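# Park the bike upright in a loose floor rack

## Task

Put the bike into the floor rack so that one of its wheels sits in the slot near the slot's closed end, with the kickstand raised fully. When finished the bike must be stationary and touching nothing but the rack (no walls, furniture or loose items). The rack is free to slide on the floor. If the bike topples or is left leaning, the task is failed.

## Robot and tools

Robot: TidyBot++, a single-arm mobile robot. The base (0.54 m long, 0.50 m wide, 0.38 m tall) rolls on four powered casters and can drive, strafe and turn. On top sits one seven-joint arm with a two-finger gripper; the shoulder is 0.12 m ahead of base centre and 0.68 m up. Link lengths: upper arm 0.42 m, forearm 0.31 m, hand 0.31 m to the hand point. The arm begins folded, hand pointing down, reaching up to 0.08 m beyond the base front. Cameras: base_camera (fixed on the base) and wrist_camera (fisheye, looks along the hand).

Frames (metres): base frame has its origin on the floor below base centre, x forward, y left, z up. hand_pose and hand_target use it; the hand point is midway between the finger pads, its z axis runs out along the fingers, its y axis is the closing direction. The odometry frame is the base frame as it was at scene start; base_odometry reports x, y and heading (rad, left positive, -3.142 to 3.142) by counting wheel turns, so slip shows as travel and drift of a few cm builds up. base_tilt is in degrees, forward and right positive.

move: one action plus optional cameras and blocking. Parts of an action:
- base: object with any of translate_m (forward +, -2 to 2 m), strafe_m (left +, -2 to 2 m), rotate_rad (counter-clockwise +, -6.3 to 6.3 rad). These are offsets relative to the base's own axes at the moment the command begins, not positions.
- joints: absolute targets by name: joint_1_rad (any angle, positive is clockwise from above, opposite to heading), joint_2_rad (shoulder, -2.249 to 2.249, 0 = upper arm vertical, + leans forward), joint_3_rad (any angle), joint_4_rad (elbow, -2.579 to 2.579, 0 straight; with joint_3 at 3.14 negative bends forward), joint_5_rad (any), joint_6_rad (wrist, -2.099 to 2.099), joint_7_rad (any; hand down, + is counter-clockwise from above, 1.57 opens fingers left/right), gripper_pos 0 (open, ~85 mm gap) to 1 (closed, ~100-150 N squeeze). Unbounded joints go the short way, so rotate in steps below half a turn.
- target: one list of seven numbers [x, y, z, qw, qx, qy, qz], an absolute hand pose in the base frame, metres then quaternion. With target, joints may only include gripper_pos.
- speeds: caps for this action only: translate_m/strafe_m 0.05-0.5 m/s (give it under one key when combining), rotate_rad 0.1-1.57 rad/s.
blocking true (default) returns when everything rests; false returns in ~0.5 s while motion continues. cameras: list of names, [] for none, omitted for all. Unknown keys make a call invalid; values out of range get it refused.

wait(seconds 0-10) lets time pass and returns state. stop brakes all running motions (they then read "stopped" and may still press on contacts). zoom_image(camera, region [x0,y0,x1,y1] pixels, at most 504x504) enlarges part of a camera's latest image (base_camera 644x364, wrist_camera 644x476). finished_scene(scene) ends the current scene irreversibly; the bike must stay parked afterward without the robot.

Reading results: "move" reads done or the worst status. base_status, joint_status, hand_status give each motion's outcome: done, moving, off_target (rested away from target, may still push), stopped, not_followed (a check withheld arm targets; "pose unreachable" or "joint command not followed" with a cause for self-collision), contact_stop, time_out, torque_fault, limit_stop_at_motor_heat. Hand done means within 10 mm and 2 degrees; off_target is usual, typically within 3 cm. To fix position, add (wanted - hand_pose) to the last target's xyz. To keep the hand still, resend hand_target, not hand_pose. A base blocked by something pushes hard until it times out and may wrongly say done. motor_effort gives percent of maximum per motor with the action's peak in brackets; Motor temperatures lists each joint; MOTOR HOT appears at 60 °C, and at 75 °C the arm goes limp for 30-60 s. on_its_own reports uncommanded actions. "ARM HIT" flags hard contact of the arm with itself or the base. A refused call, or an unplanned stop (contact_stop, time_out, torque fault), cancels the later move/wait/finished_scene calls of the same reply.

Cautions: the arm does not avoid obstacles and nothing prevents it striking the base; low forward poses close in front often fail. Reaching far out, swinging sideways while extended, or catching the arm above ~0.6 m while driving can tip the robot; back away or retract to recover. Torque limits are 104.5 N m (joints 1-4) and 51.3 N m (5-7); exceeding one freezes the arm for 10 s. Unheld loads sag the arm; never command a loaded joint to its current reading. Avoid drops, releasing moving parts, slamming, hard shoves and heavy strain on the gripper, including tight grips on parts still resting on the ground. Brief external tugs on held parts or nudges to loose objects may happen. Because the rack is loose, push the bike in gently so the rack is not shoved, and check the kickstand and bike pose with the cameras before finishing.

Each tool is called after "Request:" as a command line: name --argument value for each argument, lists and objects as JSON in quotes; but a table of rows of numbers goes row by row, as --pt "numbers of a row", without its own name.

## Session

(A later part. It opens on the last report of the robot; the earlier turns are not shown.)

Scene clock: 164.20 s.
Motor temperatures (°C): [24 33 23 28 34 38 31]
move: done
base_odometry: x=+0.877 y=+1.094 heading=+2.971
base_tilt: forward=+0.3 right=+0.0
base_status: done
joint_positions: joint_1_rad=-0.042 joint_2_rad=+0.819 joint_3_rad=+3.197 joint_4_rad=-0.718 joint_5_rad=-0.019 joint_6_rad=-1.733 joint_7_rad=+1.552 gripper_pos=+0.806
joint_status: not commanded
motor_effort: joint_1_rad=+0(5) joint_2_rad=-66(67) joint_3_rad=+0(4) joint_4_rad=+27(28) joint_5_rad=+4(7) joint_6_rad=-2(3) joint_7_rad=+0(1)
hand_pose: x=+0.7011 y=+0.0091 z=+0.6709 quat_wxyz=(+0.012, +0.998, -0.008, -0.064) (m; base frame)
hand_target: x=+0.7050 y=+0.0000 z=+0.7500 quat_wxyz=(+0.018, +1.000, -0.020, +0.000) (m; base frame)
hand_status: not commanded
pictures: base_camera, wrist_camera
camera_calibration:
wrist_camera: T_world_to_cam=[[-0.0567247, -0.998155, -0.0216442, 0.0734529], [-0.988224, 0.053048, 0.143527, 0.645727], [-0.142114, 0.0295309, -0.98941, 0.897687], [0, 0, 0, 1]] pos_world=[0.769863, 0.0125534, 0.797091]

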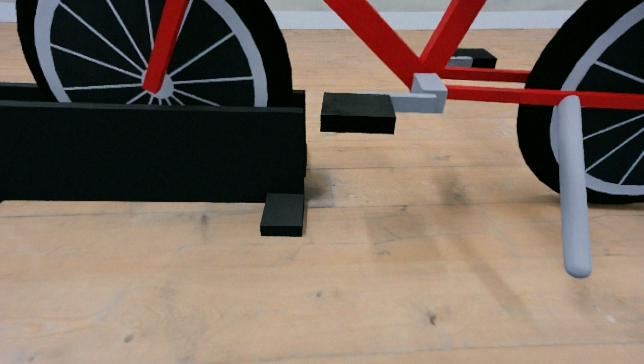

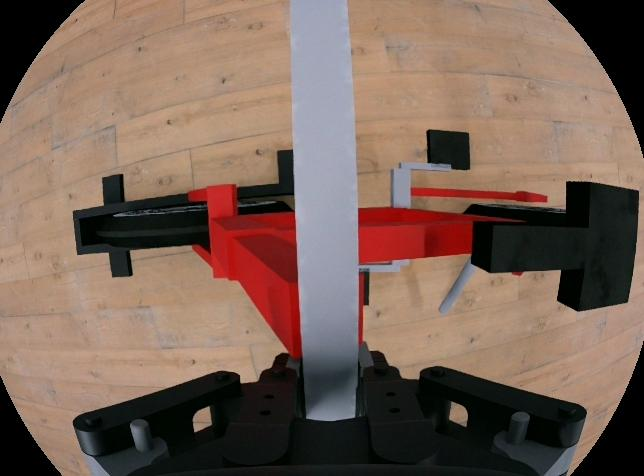

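Request:
move --base '{"strafe_m":0.04,"translate_m":0.0}' --speeds '{"strafe_m":0.06}'

Request:
zoom_image --camera "wrist_camera" --region '[0, 140, 300, 320]'

Scene clock: 165.53 s.
Motor temperatures (°C): [24 33 23 28 34 38 31]
move: done
base_odometry: x=+0.870 y=+1.054 heading=+2.971
base_tilt: forward=+0.3 right=+0.0
base_status: done
joint_positions: joint_1_rad=-0.040 joint_2_rad=+0.819 joint_3_rad=+3.197 joint_4_rad=-0.717 joint_5_rad=-0.019 joint_6_rad=-1.733 joint_7_rad=+1.552 gripper_pos=+0.806
joint_status: not commanded
motor_effort: joint_1_rad=+1(5) joint_2_rad=-66(67) joint_3_rad=+1(4) joint_4_rad=+27(28) joint_5_rad=+4(7) joint_6_rad=-2(3) joint_7_rad=+0(2)
hand_pose: x=+0.7012 y=+0.0081 z=+0.6709 quat_wxyz=(+0.011, +0.998, -0.009, -0.064) (m; base frame)
hand_target: x=+0.7050 y=+0.0000 z=+0.7500 quat_wxyz=(+0.018, +1.000, -0.020, +0.000) (m; base frame)
hand_status: not commanded
pictures: base_camera, wrist_camera
camera_calibration:
wrist_camera: T_world_to_cam=[[-0.058606, -0.998041, -0.0218922, 0.0739123], [-0.988147, 0.0548802, 0.143367, 0.64593], [-0.141885, 0.0300349, -0.989427, 0.897582], [0, 0, 0, 1]] pos_world=[0.769958, 0.01136, 0.797106]

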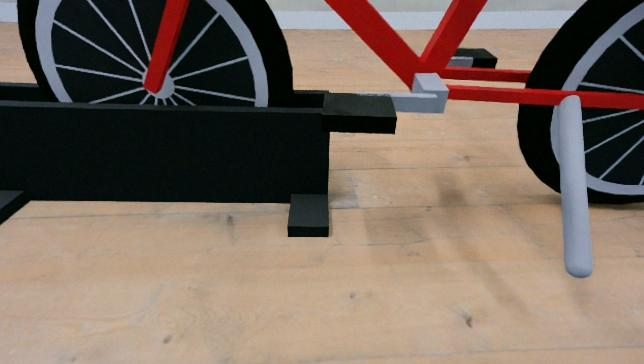

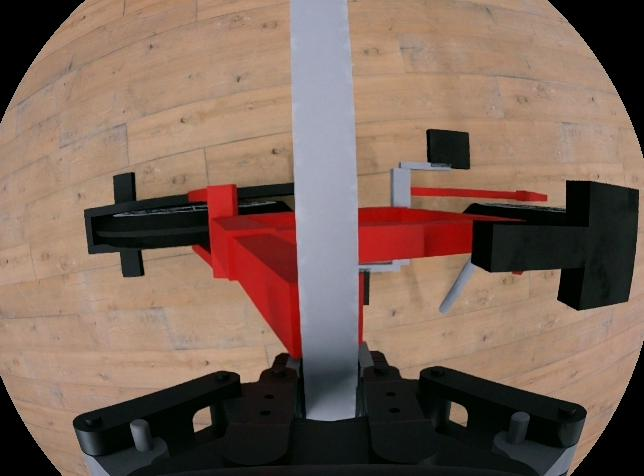

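Scaled by 1.680.

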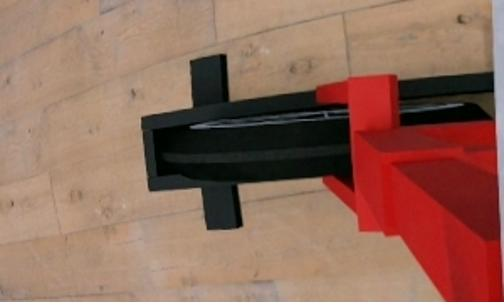

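Request:
move --base '{"strafe_m":0.025,"translate_m":0.0}' --speeds '{"strafe_m":0.05}'

Request:
zoom_image --camera "wrist_camera" --region '[0, 140, 300, 320]'

Scene clock: 166.73 s.
Motor temperatures (°C): [24 33 23 28 34 38 31]
move: done
base_odometry: x=+0.865 y=+1.029 heading=+2.971
base_tilt: forward=+0.3 right=+0.0
base_status: done
joint_positions: joint_1_rad=-0.040 joint_2_rad=+0.819 joint_3_rad=+3.197 joint_4_rad=-0.717 joint_5_rad=-0.019 joint_6_rad=-1.733 joint_7_rad=+1.552 gripper_pos=+0.806
joint_status: not commanded
motor_effort: joint_1_rad=+1(4) joint_2_rad=-66(67) joint_3_rad=+1(3) joint_4_rad=+27(28) joint_5_rad=+4(7) joint_6_rad=-3(3) joint_7_rad=+0(1)
hand_pose: x=+0.7012 y=+0.0079 z=+0.6709 quat_wxyz=(+0.011, +0.998, -0.009, -0.064) (m; base frame)
hand_target: x=+0.7050 y=+0.0000 z=+0.7500 quat_wxyz=(+0.018, +1.000, -0.020, +0.000) (m; base frame)
hand_status: not commanded
pictures: base_camera, wrist_camera
camera_calibration:
wrist_camera: T_world_to_cam=[[-0.059053, -0.998011, -0.0220504, 0.0741233], [-0.988126, 0.055301, 0.143346, 0.645987], [-0.141842, 0.0302536, -0.989427, 0.897534], [0, 0, 0, 1]] pos_world=[0.770002, 0.0110986, 0.797079]

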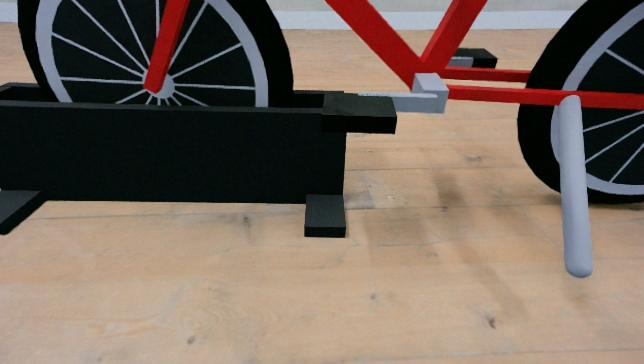

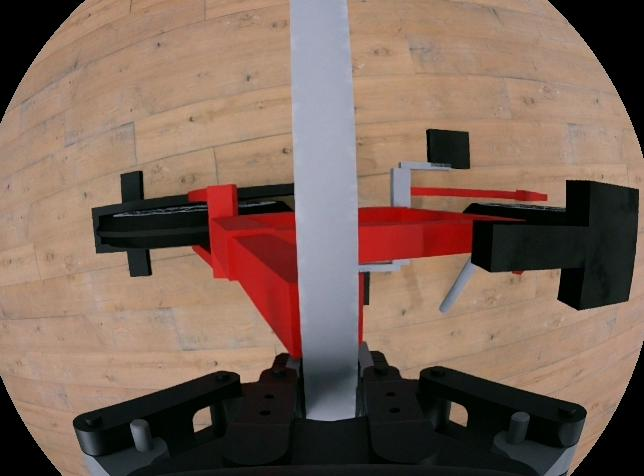

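Scaled by 1.680.

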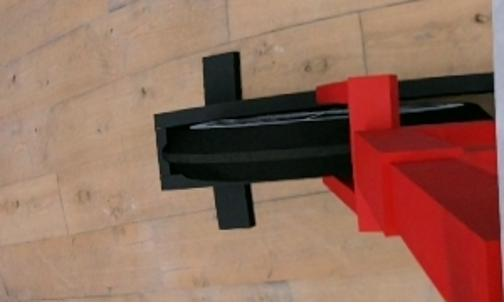

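Request:
move --base '{"strafe_m":0.012,"translate_m":0.0}' --speeds '{"strafe_m":0.05}' --target '[0.685,0.0,0.72,0.018,0.9998,-0.02,0.0]'

Request:
move --target '[0.66,0.0,0.695,0.018,0.9998,-0.02,0.0]'

Scene clock: 168.17 s.
Motor temperatures (°C): [24 33 23 28 34 38 31]
move: off_target
base_odometry: x=+0.863 y=+1.017 heading=+2.971
base_tilt: forward=+0.3 right=+0.0
base_status: done
joint_positions: joint_1_rad=-0.041 joint_2_rad=+0.728 joint_3_rad=+3.197 joint_4_rad=-0.903 joint_5_rad=-0.019 joint_6_rad=-1.635 joint_7_rad=+1.552 gripper_pos=+0.806
joint_status: not commanded
motor_effort: joint_1_rad=+3(4) joint_2_rad=-54(66) joint_3_rad=+2(3) joint_4_rad=+22(28) joint_5_rad=+5(6) joint_6_rad=-7(7) joint_7_rad=+1(1)
hand_pose: x=+0.6748 y=+0.0065 z=+0.6681 quat_wxyz=(+0.009, +0.998, -0.011, -0.061) (m; base frame)
hand_target: x=+0.6850 y=+0.0000 z=+0.7200 quat_wxyz=(+0.018, +1.000, -0.020, +0.000) (m; base frame)
hand_status: off_target (0.053 m and 7.2 deg from the pose sent, 0.052 m and 7.4 deg at the start)
pictures: base_camera, wrist_camera
camera_calibration:
wrist_camera: T_world_to_cam=[[-0.0632158, -0.997661, -0.0259935, 0.0765029], [-0.988497, 0.059007, 0.139252, 0.623291], [-0.137392, 0.0344974, -0.989916, 0.888359], [0, 0, 0, 1]] pos_world=[0.743011, 0.00889935, 0.794595]

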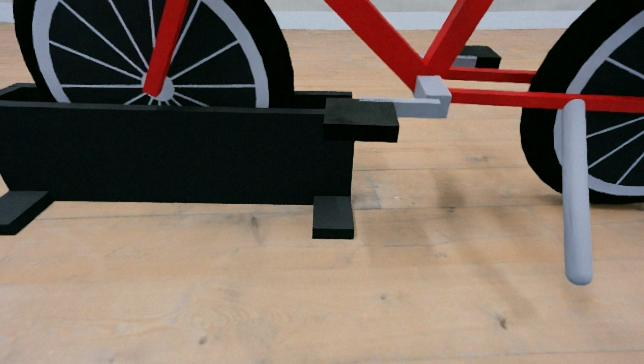

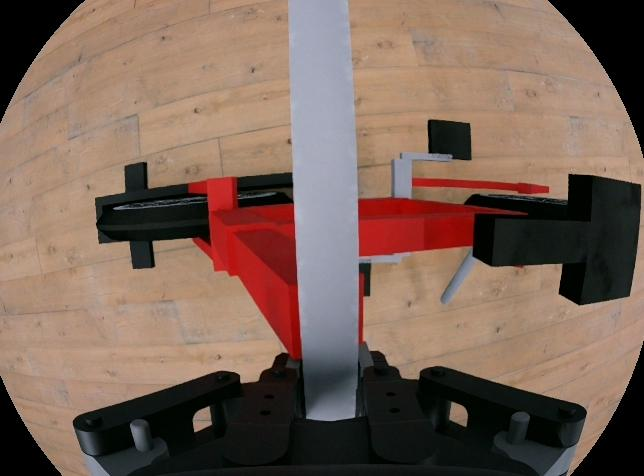

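Scene clock: 169.33 s.
Motor temperatures (°C): [24 33 23 28 34 38 31]
move: off_target
base_odometry: x=+0.863 y=+1.017 heading=+2.971
base_tilt: forward=+0.2 right=+0.0
base_status: not commanded
joint_positions: joint_1_rad=-0.043 joint_2_rad=+0.629 joint_3_rad=+3.197 joint_4_rad=-1.097 joint_5_rad=-0.019 joint_6_rad=-1.526 joint_7_rad=+1.552 gripper_pos=+0.806
joint_status: not commanded
motor_effort: joint_1_rad=+3(4) joint_2_rad=-45(55) joint_3_rad=+2(3) joint_4_rad=+20(22) joint_5_rad=+4(6) joint_6_rad=-4(7) joint_7_rad=+0(1)
hand_pose: x=+0.6432 y=+0.0060 z=+0.6637 quat_wxyz=(+0.007, +0.998, -0.012, -0.055) (m; base frame)
hand_target: x=+0.6600 y=+0.0000 z=+0.6950 quat_wxyz=(+0.018, +1.000, -0.020, +0.000) (m; base frame)
hand_status: off_target (0.036 m and 6.5 deg from the pose sent, 0.031 m and 7.2 deg at the start)
pictures: base_camera, wrist_camera
camera_calibration:
wrist_camera: T_world_to_cam=[[-0.0652345, -0.997394, -0.0308074, 0.0784476], [-0.990024, 0.0608268, 0.127095, 0.601717], [-0.12489, 0.0387911, -0.991412, 0.872617], [0, 0, 0, 1]] pos_world=[0.709813, 0.00779291, 0.791065]

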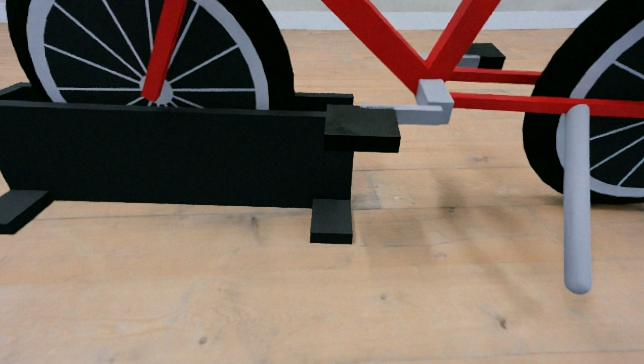

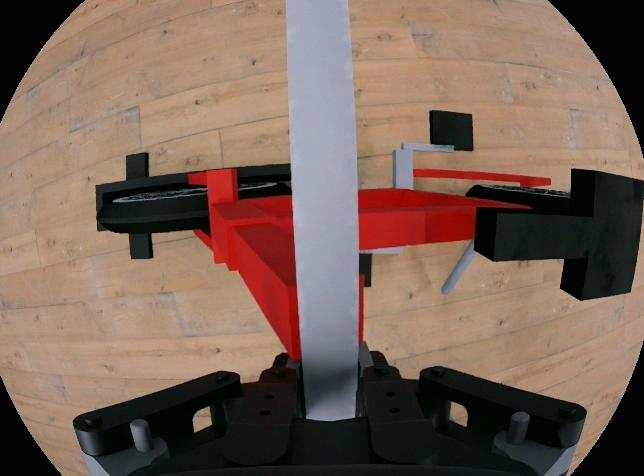

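Request:
move --joints '{"gripper_pos":0.74}'

Scene clock: 170.40 s.
Motor temperatures (°C): [24 33 23 28 34 38 31]
move: done
base_odometry: x=+0.863 y=+1.017 heading=+2.971
base_tilt: forward=+0.2 right=+0.0
base_status: not commanded
joint_positions: joint_1_rad=-0.043 joint_2_rad=+0.572 joint_3_rad=+3.197 joint_4_rad=-1.095 joint_5_rad=-0.017 joint_6_rad=-1.527 joint_7_rad=+1.552 gripper_pos=+0.740
joint_status: all done
motor_effort: joint_1_rad=+1(3) joint_2_rad=-36(47) joint_3_rad=+0(2) joint_4_rad=+17(22) joint_5_rad=+1(4) joint_6_rad=+1(5) joint_7_rad=+1(1)
hand_pose: x=+0.6441 y=+0.0054 z=+0.6943 quat_wxyz=(+0.007, +1.000, -0.012, -0.026) (m; base frame)
hand_target: x=+0.6600 y=+0.0000 z=+0.6950 quat_wxyz=(+0.018, +1.000, -0.020, +0.000) (m; base frame)
hand_status: not commanded
pictures: base_camera, wrist_camera
camera_calibration:
wrist_camera: T_world_to_cam=[[-0.06292, -0.997407, -0.0349406, 0.0802148], [-0.995824, 0.0604227, 0.0684374, 0.643288], [-0.0661487, 0.0391008, -0.997043, 0.869156], [0, 0, 0, 1]] pos_world=[0.703142, 0.00715285, 0.825364]

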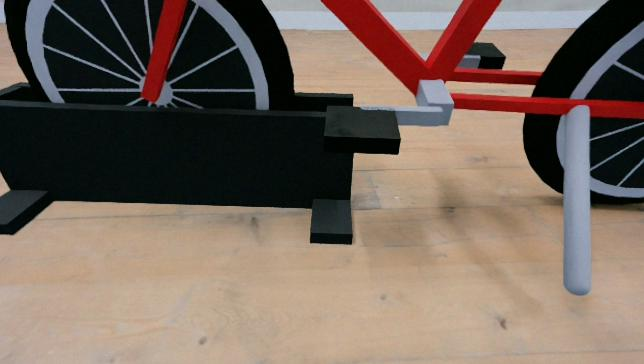

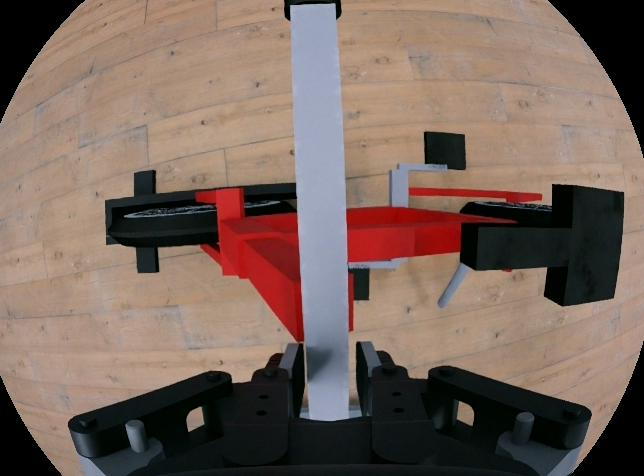

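Request:
move --joints '{"gripper_pos":0.5}'

Request:
move --target '[0.65,0.0,0.78,0,1,-0.02,0.0]'

Scene clock: 171.13 s.
Motor temperatures (°C): [24 33 23 28 34 38 31]
move: done
base_odometry: x=+0.863 y=+1.017 heading=+2.971
base_tilt: forward=+0.2 right=+0.0
base_status: not commanded
joint_positions: joint_1_rad=-0.043 joint_2_rad=+0.572 joint_3_rad=+3.197 joint_4_rad=-1.095 joint_5_rad=-0.017 joint_6_rad=-1.527 joint_7_rad=+1.552 gripper_pos=+0.500
joint_status: all done
motor_effort: joint_1_rad=+1(1) joint_2_rad=-36(36) joint_3_rad=+0(1) joint_4_rad=+17(17) joint_5_rad=+1(2) joint_6_rad=-1(1) joint_7_rad=+1(1)
hand_pose: x=+0.6441 y=+0.0054 z=+0.6943 quat_wxyz=(+0.007, +1.000, -0.012, -0.026) (m; base frame)
hand_target: x=+0.6600 y=+0.0000 z=+0.6950 quat_wxyz=(+0.018, +1.000, -0.020, +0.000) (m; base frame)
hand_status: not commanded
pictures: base_camera, wrist_camera
camera_calibration:
wrist_camera: T_world_to_cam=[[-0.0629494, -0.997405, -0.0349406, 0.0802182], [-0.995822, 0.060452, 0.0684374, 0.643288], [-0.0661476, 0.0391027, -0.997043, 0.869156], [0, 0, 0, 1]] pos_world=[0.703142, 0.00713568, 0.825364]

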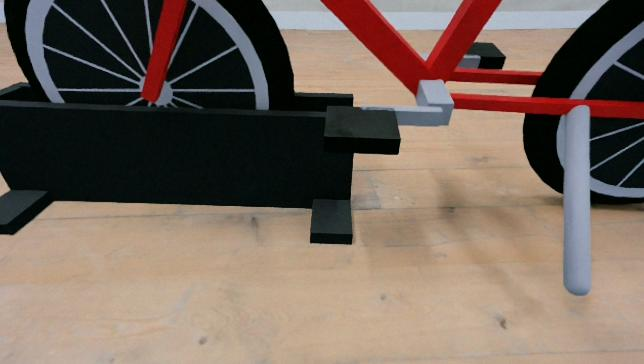

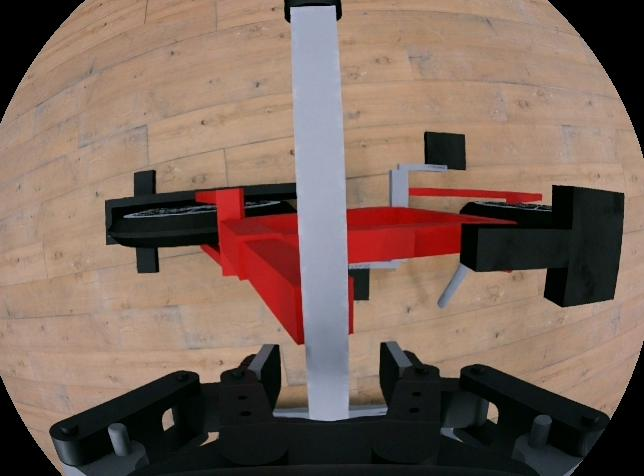

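Scene clock: 172.40 s.
Motor temperatures (°C): [24 33 23 28 34 38 31]
move: off_target
base_odometry: x=+0.863 y=+1.017 heading=+2.971
base_tilt: forward=+0.3 right=+0.0
base_status: not commanded
joint_positions: joint_1_rad=-0.034 joint_2_rad=+0.557 joint_3_rad=+3.197 joint_4_rad=-0.865 joint_5_rad=-0.017 joint_6_rad=-1.669 joint_7_rad=+1.552 gripper_pos=+0.500
joint_status: not commanded
motor_effort: joint_1_rad=+1(1) joint_2_rad=-37(38) joint_3_rad=+0(1) joint_4_rad=+17(18) joint_5_rad=+0(2) joint_6_rad=+0(1) joint_7_rad=+1(1)
hand_pose: x=+0.6685 y=+0.0023 z=+0.7746 quat_wxyz=(+0.006, +1.000, -0.014, +0.026) (m; base frame)
hand_target: x=+0.6500 y=+0.0000 z=+0.7800 quat_wxyz=(+0.000, +1.000, -0.020, +0.000) (m; base frame)
hand_status: off_target (0.019 m and 3.1 deg from the pose sent, 0.086 m and 3.2 deg at the start)
pictures: base_camera, wrist_camera
camera_calibration:
wrist_camera: T_world_to_cam=[[-0.0631921, -0.997148, -0.0412599, 0.0865532], [-0.997335, 0.0646066, -0.0338986, 0.742454], [0.0364676, 0.0390078, -0.998573, 0.883572], [0, 0, 0, 1]] pos_world=[0.713723, 0.00387274, 0.911051]

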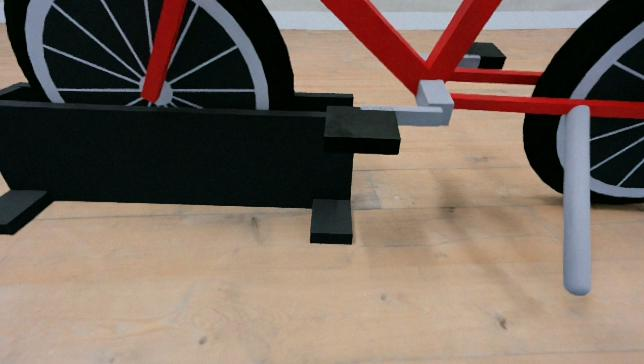

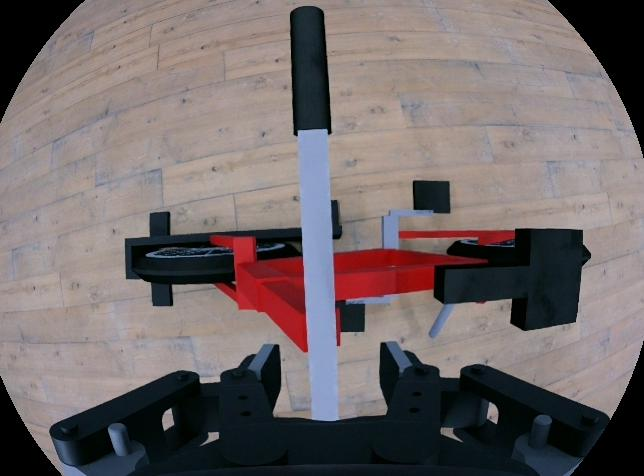

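Request:
move --target '[0.55,0.0,0.88,0,1,-0.02,0.0]' --cameras '[]'

Request:
move --target '[0.42,0.0,0.88,0,1,0,0.0]' --joints '{"gripper_pos":1}' --base '{"translate_m":-0.18,"strafe_m":-0.285}'

Scene clock: 174.03 s.
Motor temperatures (°C): [24 33 23 28 34 38 31]
move: off_target
base_odometry: x=+0.863 y=+1.017 heading=+2.971
base_tilt: forward=+0.2 right=+0.0
base_status: not commanded
joint_positions: joint_1_rad=-0.034 joint_2_rad=+0.322 joint_3_rad=+3.197 joint_4_rad=-0.866 joint_5_rad=-0.017 joint_6_rad=-1.868 joint_7_rad=+1.552 gripper_pos=+0.500
joint_status: not commanded
motor_effort: joint_1_rad=+1(1) joint_2_rad=-27(39) joint_3_rad=+0(0) joint_4_rad=+16(18) joint_5_rad=+1(2) joint_6_rad=+0(2) joint_7_rad=+1(1)
hand_pose: x=+0.5710 y=+0.0018 z=+0.8882 quat_wxyz=(+0.001, +0.999, -0.015, +0.043) (m; base frame)
hand_target: x=+0.5500 y=+0.0000 z=+0.8800 quat_wxyz=(+0.000, +1.000, -0.020, +0.000) (m; base frame)
hand_status: off_target (0.023 m and 5.0 deg from the pose sent, 0.159 m and 3.1 deg at the start)
pictures: none
No camera images: "cameras" was empty.

Scene clock: 175.90 s.
Motor temperatures (°C): [24 33 23 28 34 38 31]
move: off_target
base_odometry: x=+1.089 y=+1.268 heading=+2.970
base_tilt: forward=+0.2 right=+0.0
base_status: done
joint_positions: joint_1_rad=-0.024 joint_2_rad=-0.006 joint_3_rad=+3.192 joint_4_rad=-1.269 joint_5_rad=-0.017 joint_6_rad=-1.868 joint_7_rad=+1.552 gripper_pos=+0.999
joint_status: all done
motor_effort: joint_1_rad=+1(4) joint_2_rad=-15(30) joint_3_rad=+0(2) joint_4_rad=+16(17) joint_5_rad=+1(3) joint_6_rad=+0(1) joint_7_rad=+1(1)
hand_pose: x=+0.4199 y=-0.0017 z=+0.8867 quat_wxyz=(-0.008, +1.000, -0.020, +0.005) (m; base frame)
hand_target: x=+0.4200 y=+0.0000 z=+0.8800 quat_wxyz=(+0.000, +1.000, +0.000, +0.000) (m; base frame)
hand_status: off_target (0.007 m and 2.6 deg from the pose sent, 0.151 m and 5.2 deg at the start)
pictures: base_camera, wrist_camera
camera_calibration:
wrist_camera: T_world_to_cam=[[-0.0766691, -0.994736, -0.0679829, 0.100816], [-0.997053, 0.0762973, 0.00805344, 0.461329], [-0.00282414, 0.0684, -0.997654, 1.02043], [0, 0, 0, 1]] pos_world=[0.470581, -0.0047104, 1.02117]

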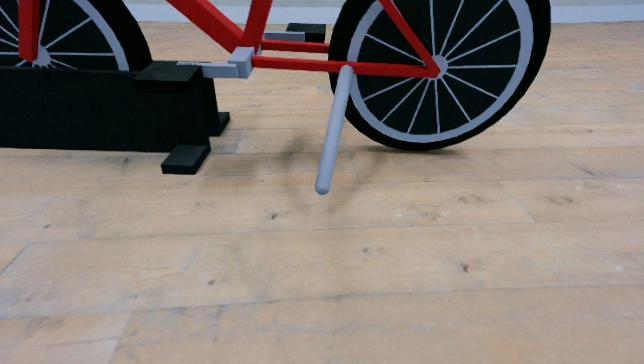

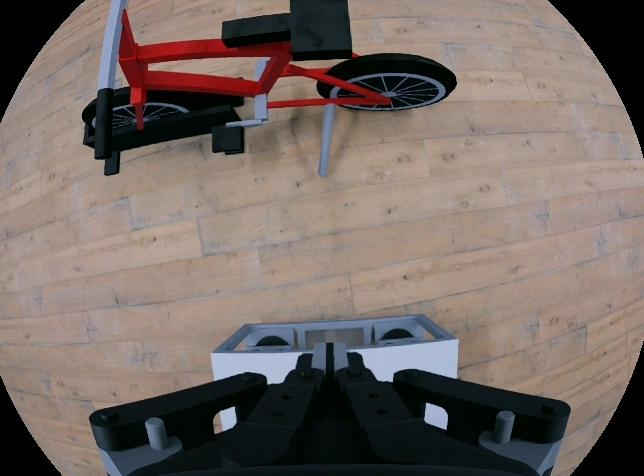

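Request:
move --base '{"strafe_m":0.03}' --target '[0.5,0.09,0.45,0,0.906,0,0.423]'

Request:
move --target '[0.62,0.09,0.25,0,0.906,0,0.423]'

Scene clock: 180.17 s.
Motor temperatures (°C): [24 33 23 28 34 38 31]
move: off_target
base_odometry: x=+1.084 y=+1.238 heading=+2.970
base_tilt: forward=+0.3 right=+0.0
base_status: done
joint_positions: joint_1_rad=-0.612 joint_2_rad=+1.005 joint_3_rad=+3.220 joint_4_rad=-2.567 joint_5_rad=-0.316 joint_6_rad=+1.355 joint_7_rad=+1.202 gripper_pos=+0.999
joint_status: not commanded
motor_effort: joint_1_rad=+1(2) joint_2_rad=-28(32) joint_3_rad=+1(2) joint_4_rad=-2(18) joint_5_rad=-1(2) joint_6_rad=+7(7) joint_7_rad=+1(1)
hand_pose: x=+0.5651 y=+0.1564 z=+0.4473 quat_wxyz=(-0.066, +0.883, +0.005, +0.465) (m; base frame)
hand_target: x=+0.5731 y=+0.1382 z=+0.4600 quat_wxyz=(-0.051, +0.868, -0.014, +0.494) (m; base frame)
hand_status: off_target (0.093 m and 9.3 deg from the pose sent, 0.453 m and 49.5 deg at the start; a joint's target at an end of its range on 96 of 96 steps)
pictures: base_camera, wrist_camera
camera_calibration:
wrist_camera: T_world_to_cam=[[0.089654, -0.981346, -0.170066, 0.188957], [-0.584186, 0.0864816, -0.806999, 0.727218], [0.806653, 0.171701, -0.565535, -0.0951763], [0, 0, 0, 1]] pos_world=[0.484664, 0.138883, 0.565174]

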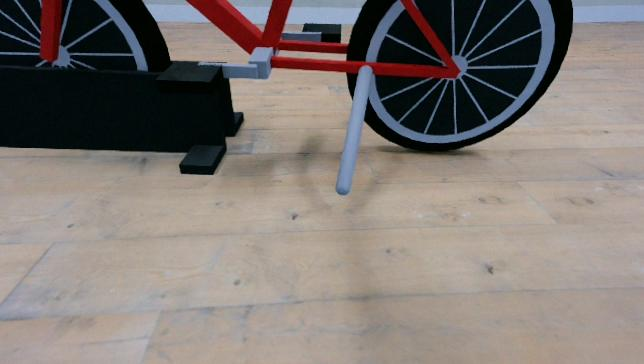

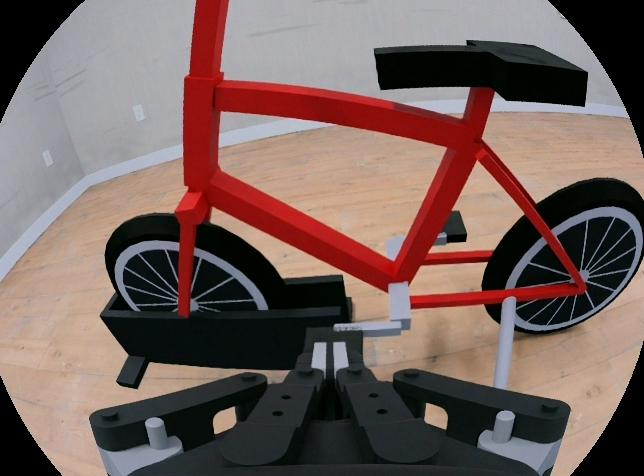

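Scene clock: 181.77 s.
Motor temperatures (°C): [24 33 23 28 34 38 31]
move: off_target
base_odometry: x=+1.084 y=+1.238 heading=+2.970
base_tilt: forward=+0.2 right=+0.0
base_status: not commanded
joint_positions: joint_1_rad=-0.388 joint_2_rad=+1.434 joint_3_rad=+3.220 joint_4_rad=-2.169 joint_5_rad=-0.303 joint_6_rad=+1.354 joint_7_rad=+1.318 gripper_pos=+0.999
joint_status: not commanded
motor_effort: joint_1_rad=+1(2) joint_2_rad=-33(35) joint_3_rad=+2(2) joint_4_rad=-2(3) joint_5_rad=-1(2) joint_6_rad=+7(7) joint_7_rad=+1(1)
hand_pose: x=+0.6353 y=+0.0743 z=+0.2761 quat_wxyz=(+0.012, +0.889, -0.021, +0.456) (m; base frame)
hand_target: x=+0.6200 y=+0.0900 z=+0.2500 quat_wxyz=(+0.000, +0.906, +0.000, +0.423) (m; base frame)
hand_status: off_target (0.034 m and 5.1 deg from the pose sent, 0.215 m and 9.3 deg at the start)
pictures: base_camera, wrist_camera
camera_calibration:
wrist_camera: T_world_to_cam=[[-0.0288416, -0.99799, -0.0564199, 0.118097], [-0.594668, 0.0624994, -0.801538, 0.644107], [0.803454, 0.0104335, -0.595276, -0.212301], [0, 0, 0, 1]] pos_world=[0.55701, 0.0798179, 0.396562]

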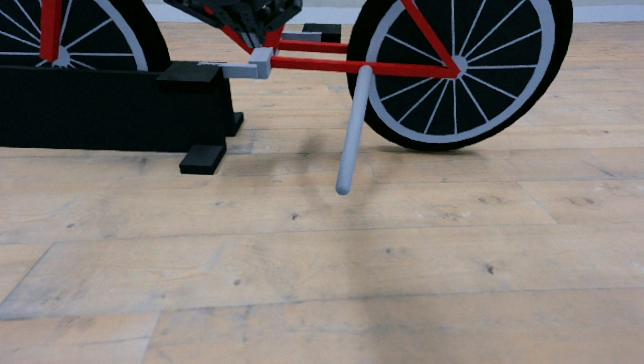

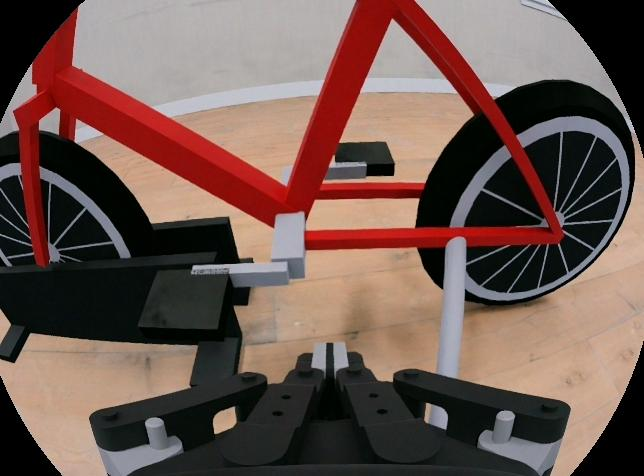

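Request:
move --target '[0.7,0.06,0.1,0.127,0.864,-0.273,0.404]' --cameras '["wrist_camera"]'

Request:
move --target '[0.72,0.06,0.06,0.127,0.864,-0.273,0.404]'

Scene clock: 184.47 s.
Motor temperatures (°C): [24 33 23 28 34 38 31]
move: off_target
base_odometry: x=+1.084 y=+1.238 heading=+2.970
base_tilt: forward=+0.2 right=+0.0
base_status: not commanded
joint_positions: joint_1_rad=-0.574 joint_2_rad=+1.711 joint_3_rad=+3.280 joint_4_rad=-1.373 joint_5_rad=-1.165 joint_6_rad=+0.768 joint_7_rad=+1.507 gripper_pos=+0.999
joint_status: not commanded
motor_effort: joint_1_rad=+1(1) joint_2_rad=-40(41) joint_3_rad=+5(6) joint_4_rad=+4(4) joint_5_rad=+1(2) joint_6_rad=+6(7) joint_7_rad=+1(1)
hand_pose: x=+0.7152 y=+0.0680 z=+0.1209 quat_wxyz=(+0.111, +0.853, -0.278, +0.428) (m; base frame)
hand_target: x=+0.7000 y=+0.0600 z=+0.1000 quat_wxyz=(+0.127, +0.864, -0.273, +0.404) (m; base frame)
hand_status: off_target (0.027 m and 3.6 deg from the pose sent, 0.188 m and 32.5 deg at the start)
pictures: wrist_camera
camera_calibration:
wrist_camera: T_world_to_cam=[[-0.552241, -0.826622, -0.108289, 0.474352], [-0.469587, 0.41575, -0.778871, 0.45143], [0.688852, -0.379273, -0.617765, -0.257668], [0, 0, 0, 1]] pos_world=[0.651437, 0.1067, 0.243795]

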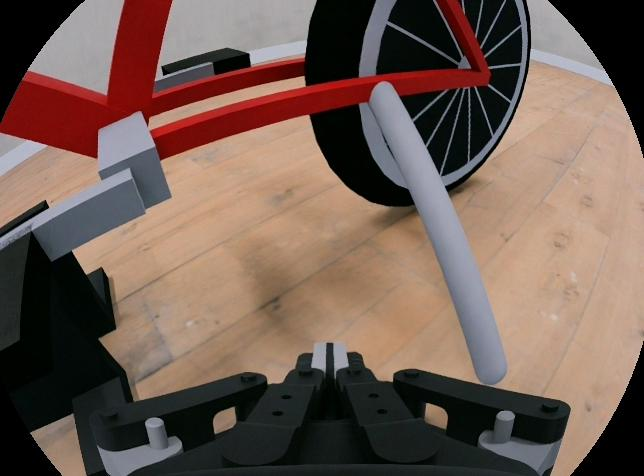

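Scene clock: 185.90 s.
Motor temperatures (°C): [24 33 23 28 34 38 31]
move: off_target
base_odometry: x=+1.084 y=+1.238 heading=+2.970
base_tilt: forward=+0.2 right=+0.0
base_status: not commanded
joint_positions: joint_1_rad=-0.518 joint_2_rad=+1.814 joint_3_rad=+3.254 joint_4_rad=-1.178 joint_5_rad=-1.188 joint_6_rad=+0.768 joint_7_rad=+1.665 gripper_pos=+0.999
joint_status: not commanded
motor_effort: joint_1_rad=+1(2) joint_2_rad=-41(42) joint_3_rad=+4(6) joint_4_rad=+5(6) joint_5_rad=+2(2) joint_6_rad=+7(7) joint_7_rad=+1(1)
hand_pose: x=+0.7421 y=+0.0666 z=+0.0835 quat_wxyz=(+0.117, +0.857, -0.256, +0.432) (m; base frame)
hand_target: x=+0.7200 y=+0.0600 z=+0.0600 quat_wxyz=(+0.127, +0.864, -0.273, +0.404) (m; base frame)
hand_status: off_target (0.033 m and 4.0 deg from the pose sent, 0.062 m and 3.6 deg at the start)
pictures: base_camera, wrist_camera
camera_calibration:
wrist_camera: T_world_to_cam=[[-0.523299, -0.848362, -0.0802485, 0.461541], [-0.487703, 0.375388, -0.788181, 0.452434], [0.698787, -0.373317, -0.610189, -0.30821], [0, 0, 0, 1]] pos_world=[0.67755, 0.106656, 0.205572]

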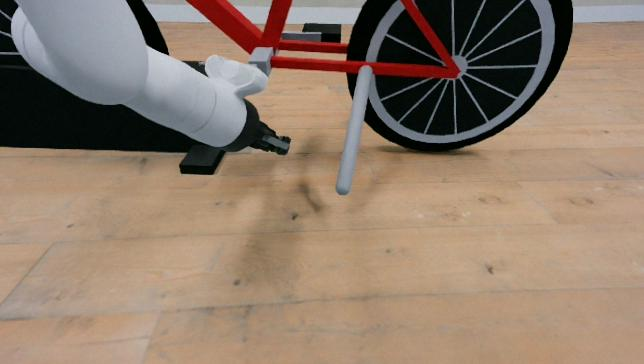

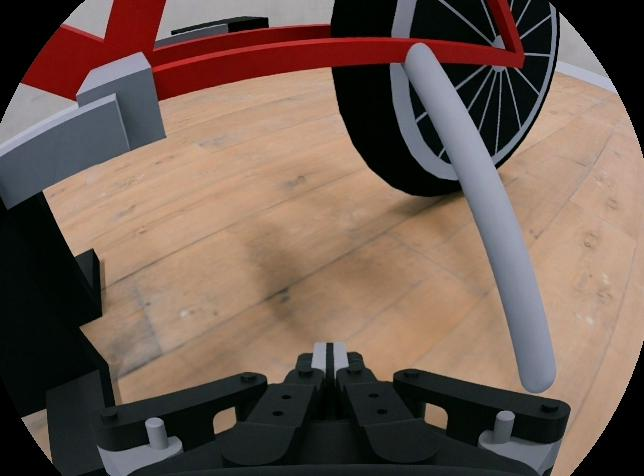

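Request:
move --target '[0.735,0.01,0.025,0.127,0.864,-0.273,0.404]'

Scene clock: 187.27 s.
Motor temperatures (°C): [24 33 23 28 34 38 31]
move: off_target
base_odometry: x=+1.084 y=+1.238 heading=+2.970
base_tilt: forward=+0.2 right=+0.0
base_status: not commanded
joint_positions: joint_1_rad=-0.392 joint_2_rad=+1.911 joint_3_rad=+3.253 joint_4_rad=-1.065 joint_5_rad=-1.169 joint_6_rad=+0.768 joint_7_rad=+1.668 gripper_pos=+0.999
joint_status: not commanded
motor_effort: joint_1_rad=+1(3) joint_2_rad=-40(43) joint_3_rad=+4(5) joint_4_rad=+6(7) joint_5_rad=+1(3) joint_6_rad=+7(7) joint_7_rad=+1(1)
hand_pose: x=+0.7453 y=-0.0058 z=+0.0464 quat_wxyz=(+0.134, +0.842, -0.298, +0.429) (m; base frame)
hand_target: x=+0.7350 y=+0.0100 z=+0.0250 quat_wxyz=(+0.127, +0.864, -0.273, +0.404) (m; base frame)
hand_status: off_target (0.029 m and 4.9 deg from the pose sent, 0.082 m and 4.0 deg at the start)
pictures: base_camera, wrist_camera
camera_calibration:
wrist_camera: T_world_to_cam=[[-0.5995, -0.795336, -0.0896669, 0.456408], [-0.442649, 0.422806, -0.790757, 0.418732], [0.66683, -0.434368, -0.605527, -0.336886], [0, 0, 0, 1]] pos_world=[0.683613, 0.0396234, 0.168047]

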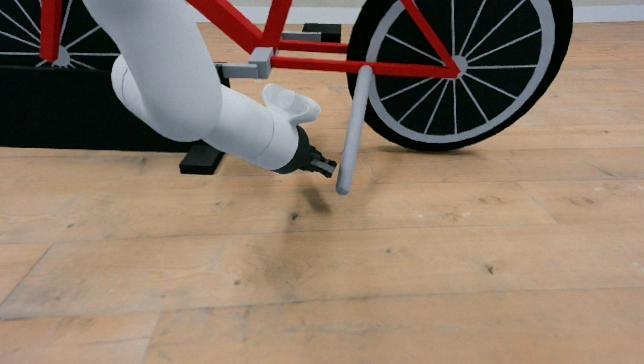

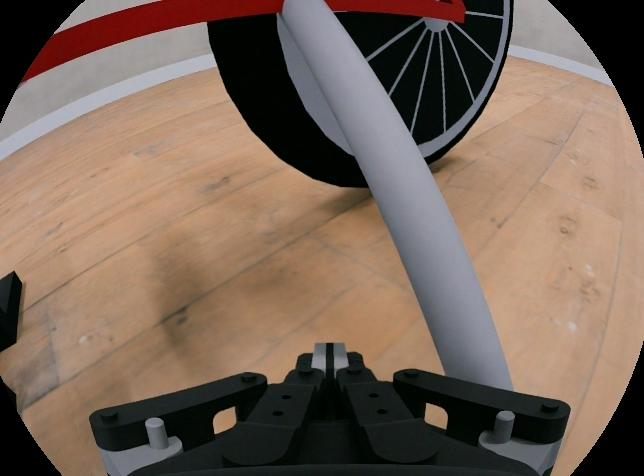

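Request:
move --target '[0.742,-0.05,0.025,0.127,0.864,-0.273,0.404]'

Scene clock: 188.23 s.
Motor temperatures (°C): [24 33 23 28 34 38 31]
move: off_target
base_odometry: x=+1.084 y=+1.238 heading=+2.970
base_tilt: forward=+0.3 right=-0.1
base_status: not commanded
joint_positions: joint_1_rad=-0.351 joint_2_rad=+1.910 joint_3_rad=+3.282 joint_4_rad=-1.076 joint_5_rad=-1.040 joint_6_rad=+0.724 joint_7_rad=+1.606 gripper_pos=+0.999
joint_status: not commanded
motor_effort: joint_1_rad=+7(8) joint_2_rad=-37(41) joint_3_rad=+7(9) joint_4_rad=+5(6) joint_5_rad=+0(2) joint_6_rad=+7(8) joint_7_rad=+1(1)
hand_pose: x=+0.7576 y=-0.0170 z=+0.0427 quat_wxyz=(+0.117, +0.854, -0.274, +0.427) (m; base frame)
hand_target: x=+0.7420 y=-0.0500 z=+0.0250 quat_wxyz=(+0.127, +0.864, -0.273, +0.404) (m; base frame)
hand_status: off_target (0.041 m and 3.1 deg from the pose sent, 0.049 m and 4.9 deg at the start)
pictures: base_camera, wrist_camera
camera_calibration:
wrist_camera: T_world_to_cam=[[-0.550789, -0.829276, -0.0945089, 0.417288], [-0.47628, 0.405267, -0.780331, 0.450681], [0.685411, -0.384785, -0.618184, -0.364863], [0, 0, 0, 1]] pos_world=[0.694569, 0.0230073, 0.165565]

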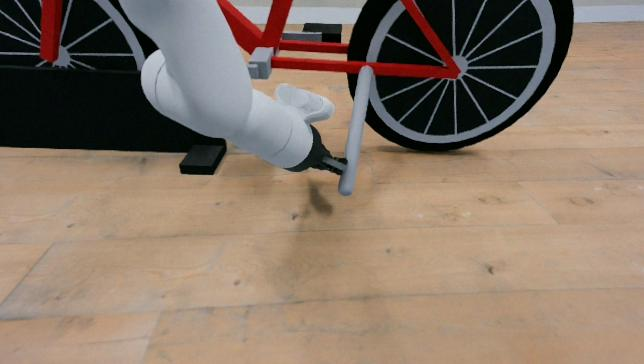

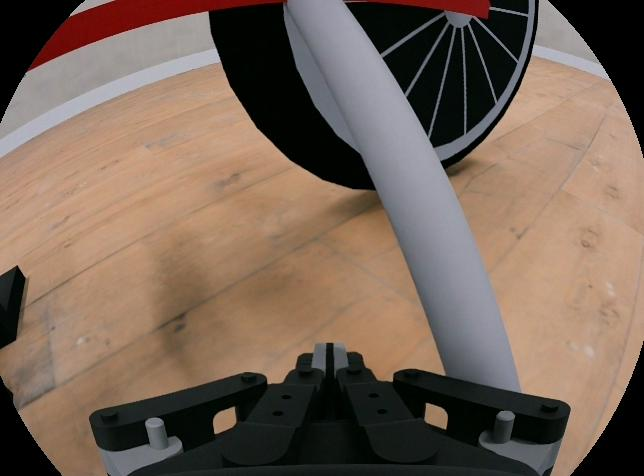

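Request:
move --target '[0.745,-0.09,0.025,0.127,0.864,-0.273,0.404]'

Scene clock: 189.30 s.
Motor temperatures (°C): [24 33 23 28 34 38 31]
move: off_target
base_odometry: x=+1.084 y=+1.238 heading=+2.970
base_tilt: forward=+0.3 right=+0.0
base_status: not commanded
joint_positions: joint_1_rad=-0.293 joint_2_rad=+1.910 joint_3_rad=+3.295 joint_4_rad=-1.089 joint_5_rad=-0.932 joint_6_rad=+0.705 joint_7_rad=+1.548 gripper_pos=+0.999
joint_status: not commanded
motor_effort: joint_1_rad=+7(11) joint_2_rad=-40(41) joint_3_rad=+9(10) joint_4_rad=+6(6) joint_5_rad=+0(2) joint_6_rad=+8(9) joint_7_rad=+1(1)
hand_pose: x=+0.7620 y=-0.0408 z=+0.0392 quat_wxyz=(+0.108, +0.858, -0.270, +0.423) (m; base frame)
hand_target: x=+0.7450 y=-0.0900 z=+0.0250 quat_wxyz=(+0.127, +0.864, -0.273, +0.404) (m; base frame)
hand_status: off_target (0.054 m and 3.1 deg from the pose sent, 0.076 m and 3.1 deg at the start)
pictures: base_camera, wrist_camera
camera_calibration:
wrist_camera: T_world_to_cam=[[-0.53811, -0.836637, -0.102356, 0.389933], [-0.4879, 0.408204, -0.771571, 0.468405], [0.687307, -0.36525, -0.627854, -0.379477], [0, 0, 0, 1]] pos_world=[0.699179, -0.00357691, 0.163063]

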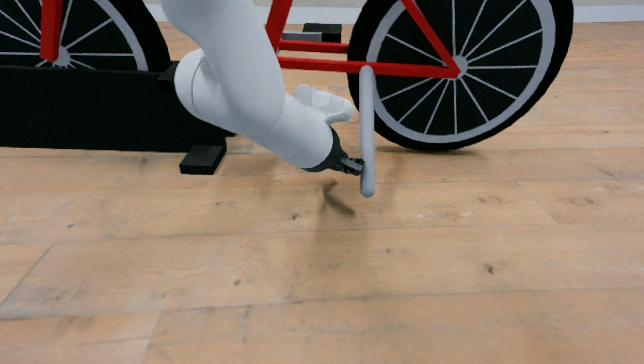

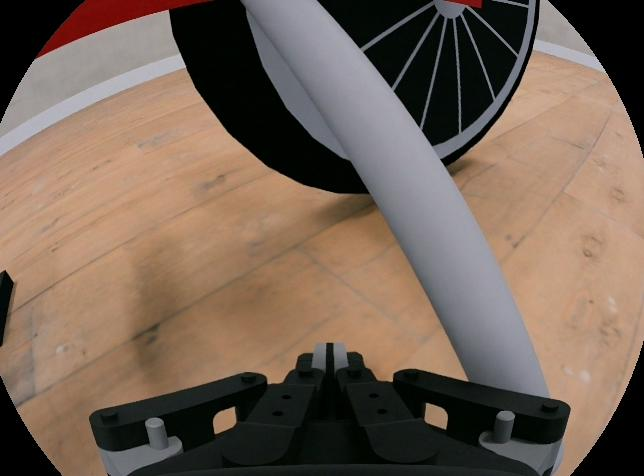

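Request:
move --target '[0.748,-0.125,0.027,0.127,0.864,-0.273,0.404]' --cameras '["base_camera"]'

Request:
move --target '[0.752,-0.15,0.03,0.127,0.864,-0.273,0.404]'

Scene clock: 190.43 s.
Motor temperatures (°C): [24 33 23 28 34 38 31]
move: off_target
base_odometry: x=+1.084 y=+1.238 heading=+2.970
base_tilt: forward=+0.2 right=+0.0
base_status: not commanded
joint_positions: joint_1_rad=-0.205 joint_2_rad=+1.910 joint_3_rad=+3.322 joint_4_rad=-1.096 joint_5_rad=-0.835 joint_6_rad=+0.703 joint_7_rad=+1.509 gripper_pos=+0.999
joint_status: not commanded
motor_effort: joint_1_rad=+5(10) joint_2_rad=-40(41) joint_3_rad=+7(10) joint_4_rad=+5(7) joint_5_rad=+0(2) joint_6_rad=+7(9) joint_7_rad=+1(1)
hand_pose: x=+0.7671 y=-0.0927 z=+0.0427 quat_wxyz=(+0.117, +0.855, -0.270, +0.426) (m; base frame)
hand_target: x=+0.7480 y=-0.1250 z=+0.0270 quat_wxyz=(+0.127, +0.864, -0.273, +0.404) (m; base frame)
hand_status: off_target (0.041 m and 3.0 deg from the pose sent, 0.086 m and 3.1 deg at the start)
pictures: base_camera

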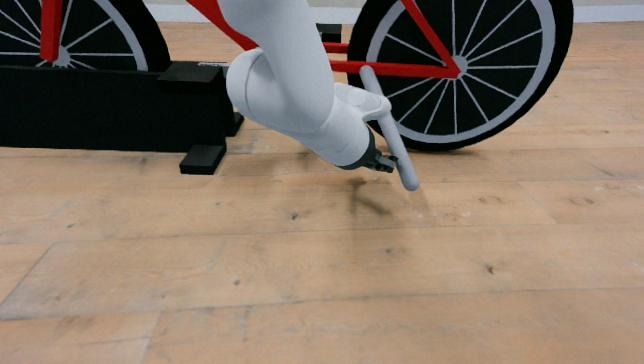

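Scene clock: 191.37 s.
Motor temperatures (°C): [24 33 23 28 34 38 31]
move: off_target
base_odometry: x=+1.084 y=+1.238 heading=+2.970
base_tilt: forward=+0.2 right=+0.0
base_status: not commanded
joint_positions: joint_1_rad=-0.139 joint_2_rad=+1.910 joint_3_rad=+3.333 joint_4_rad=-1.097 joint_5_rad=-0.769 joint_6_rad=+0.700 joint_7_rad=+1.493 gripper_pos=+0.999
joint_status: not commanded
motor_effort: joint_1_rad=+3(7) joint_2_rad=-41(41) joint_3_rad=+6(8) joint_4_rad=+6(6) joint_5_rad=+0(1) joint_6_rad=+8(8) joint_7_rad=+1(1)
hand_pose: x=+0.7675 y=-0.1286 z=+0.0437 quat_wxyz=(+0.124, +0.854, -0.272, +0.426) (m; base frame)
hand_target: x=+0.7520 y=-0.1500 z=+0.0300 quat_wxyz=(+0.127, +0.864, -0.273, +0.404) (m; base frame)
hand_status: off_target (0.030 m and 2.8 deg from the pose sent, 0.061 m and 3.0 deg at the start)
pictures: base_camera, wrist_camera
camera_calibration:
wrist_camera: T_world_to_cam=[[-0.553012, -0.829277, -0.0804769, 0.331334], [-0.480643, 0.396429, -0.782193, 0.503693], [0.680558, -0.393882, -0.617817, -0.411421], [0, 0, 0, 1]] pos_world=[0.705325, -0.0869625, 0.166467]

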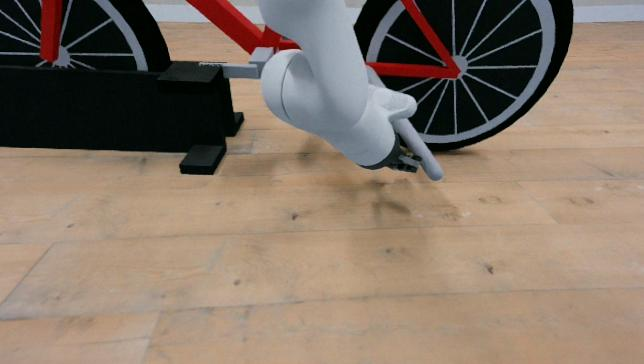

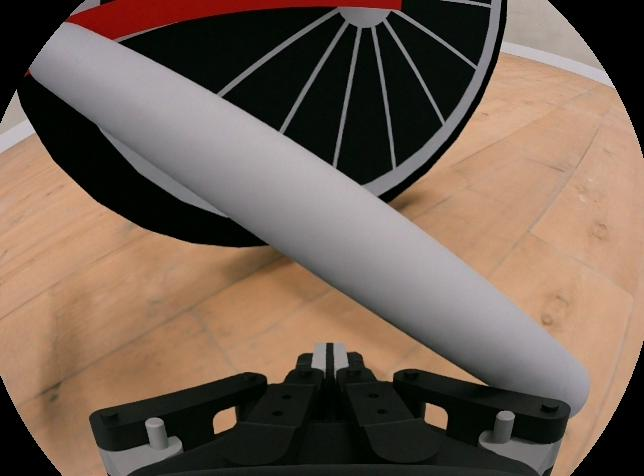

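Request:
move --target '[0.755,-0.17,0.042,0.127,0.864,-0.273,0.404]' --cameras '["base_camera"]'

Request:
move --target '[0.762,-0.185,0.06,0.127,0.864,-0.273,0.404]'

Scene clock: 192.33 s.
Motor temperatures (°C): [24 33 23 28 34 38 31]
move: off_target
base_odometry: x=+1.084 y=+1.238 heading=+2.970
base_tilt: forward=+0.3 right=+0.0
base_status: not commanded
joint_positions: joint_1_rad=-0.090 joint_2_rad=+1.899 joint_3_rad=+3.343 joint_4_rad=-1.123 joint_5_rad=-0.705 joint_6_rad=+0.700 joint_7_rad=+1.467 gripper_pos=+0.999
joint_status: not commanded
motor_effort: joint_1_rad=+2(5) joint_2_rad=-41(42) joint_3_rad=+5(7) joint_4_rad=+6(6) joint_5_rad=+0(1) joint_6_rad=+6(8) joint_7_rad=+1(1)
hand_pose: x=+0.7619 y=-0.1555 z=+0.0463 quat_wxyz=(+0.128, +0.856, -0.272, +0.421) (m; base frame)
hand_target: x=+0.7550 y=-0.1700 z=+0.0420 quat_wxyz=(+0.127, +0.864, -0.273, +0.404) (m; base frame)
hand_status: off_target (0.017 m and 2.2 deg from the pose sent, 0.043 m and 2.8 deg at the start)
pictures: base_camera

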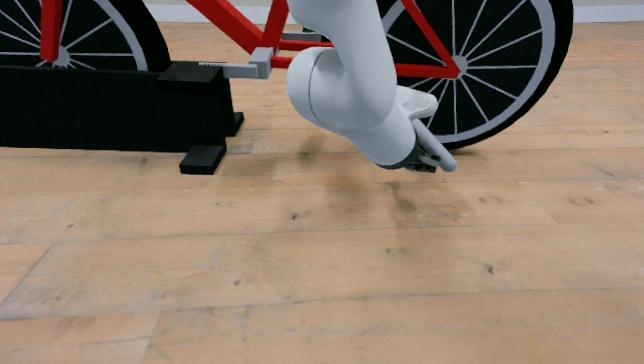

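Scene clock: 193.20 s.
Motor temperatures (°C): [24 33 23 28 34 38 31]
move: off_target
base_odometry: x=+1.084 y=+1.238 heading=+2.970
base_tilt: forward=+0.2 right=+0.0
base_status: not commanded
joint_positions: joint_1_rad=-0.056 joint_2_rad=+1.856 joint_3_rad=+3.355 joint_4_rad=-1.161 joint_5_rad=-0.663 joint_6_rad=+0.693 joint_7_rad=+1.451 gripper_pos=+0.999
joint_status: not commanded
motor_effort: joint_1_rad=+1(3) joint_2_rad=-42(43) joint_3_rad=+5(6) joint_4_rad=+6(7) joint_5_rad=+1(1) joint_6_rad=+6(8) joint_7_rad=+1(1)
hand_pose: x=+0.7677 y=-0.1767 z=+0.0653 quat_wxyz=(+0.131, +0.854, -0.274, +0.422) (m; base frame)
hand_target: x=+0.7620 y=-0.1850 z=+0.0600 quat_wxyz=(+0.127, +0.864, -0.273, +0.404) (m; base frame)
hand_status: off_target (0.011 m and 2.4 deg from the pose sent, 0.033 m and 2.2 deg at the start)
pictures: base_camera, wrist_camera
camera_calibration:
wrist_camera: T_world_to_cam=[[-0.562638, -0.824041, -0.0662907, 0.300682], [-0.484898, 0.393894, -0.780847, 0.542495], [0.669561, -0.40719, -0.621196, -0.410826], [0, 0, 0, 1]] pos_world=[0.707303, -0.133195, 0.188335]

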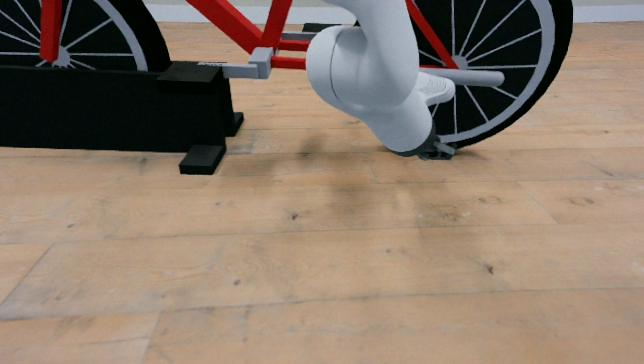

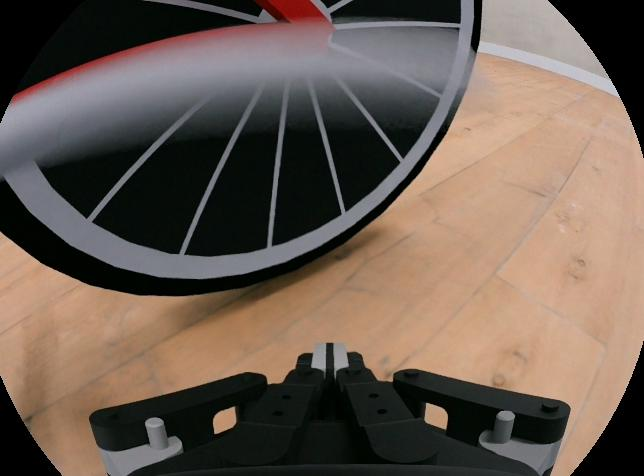

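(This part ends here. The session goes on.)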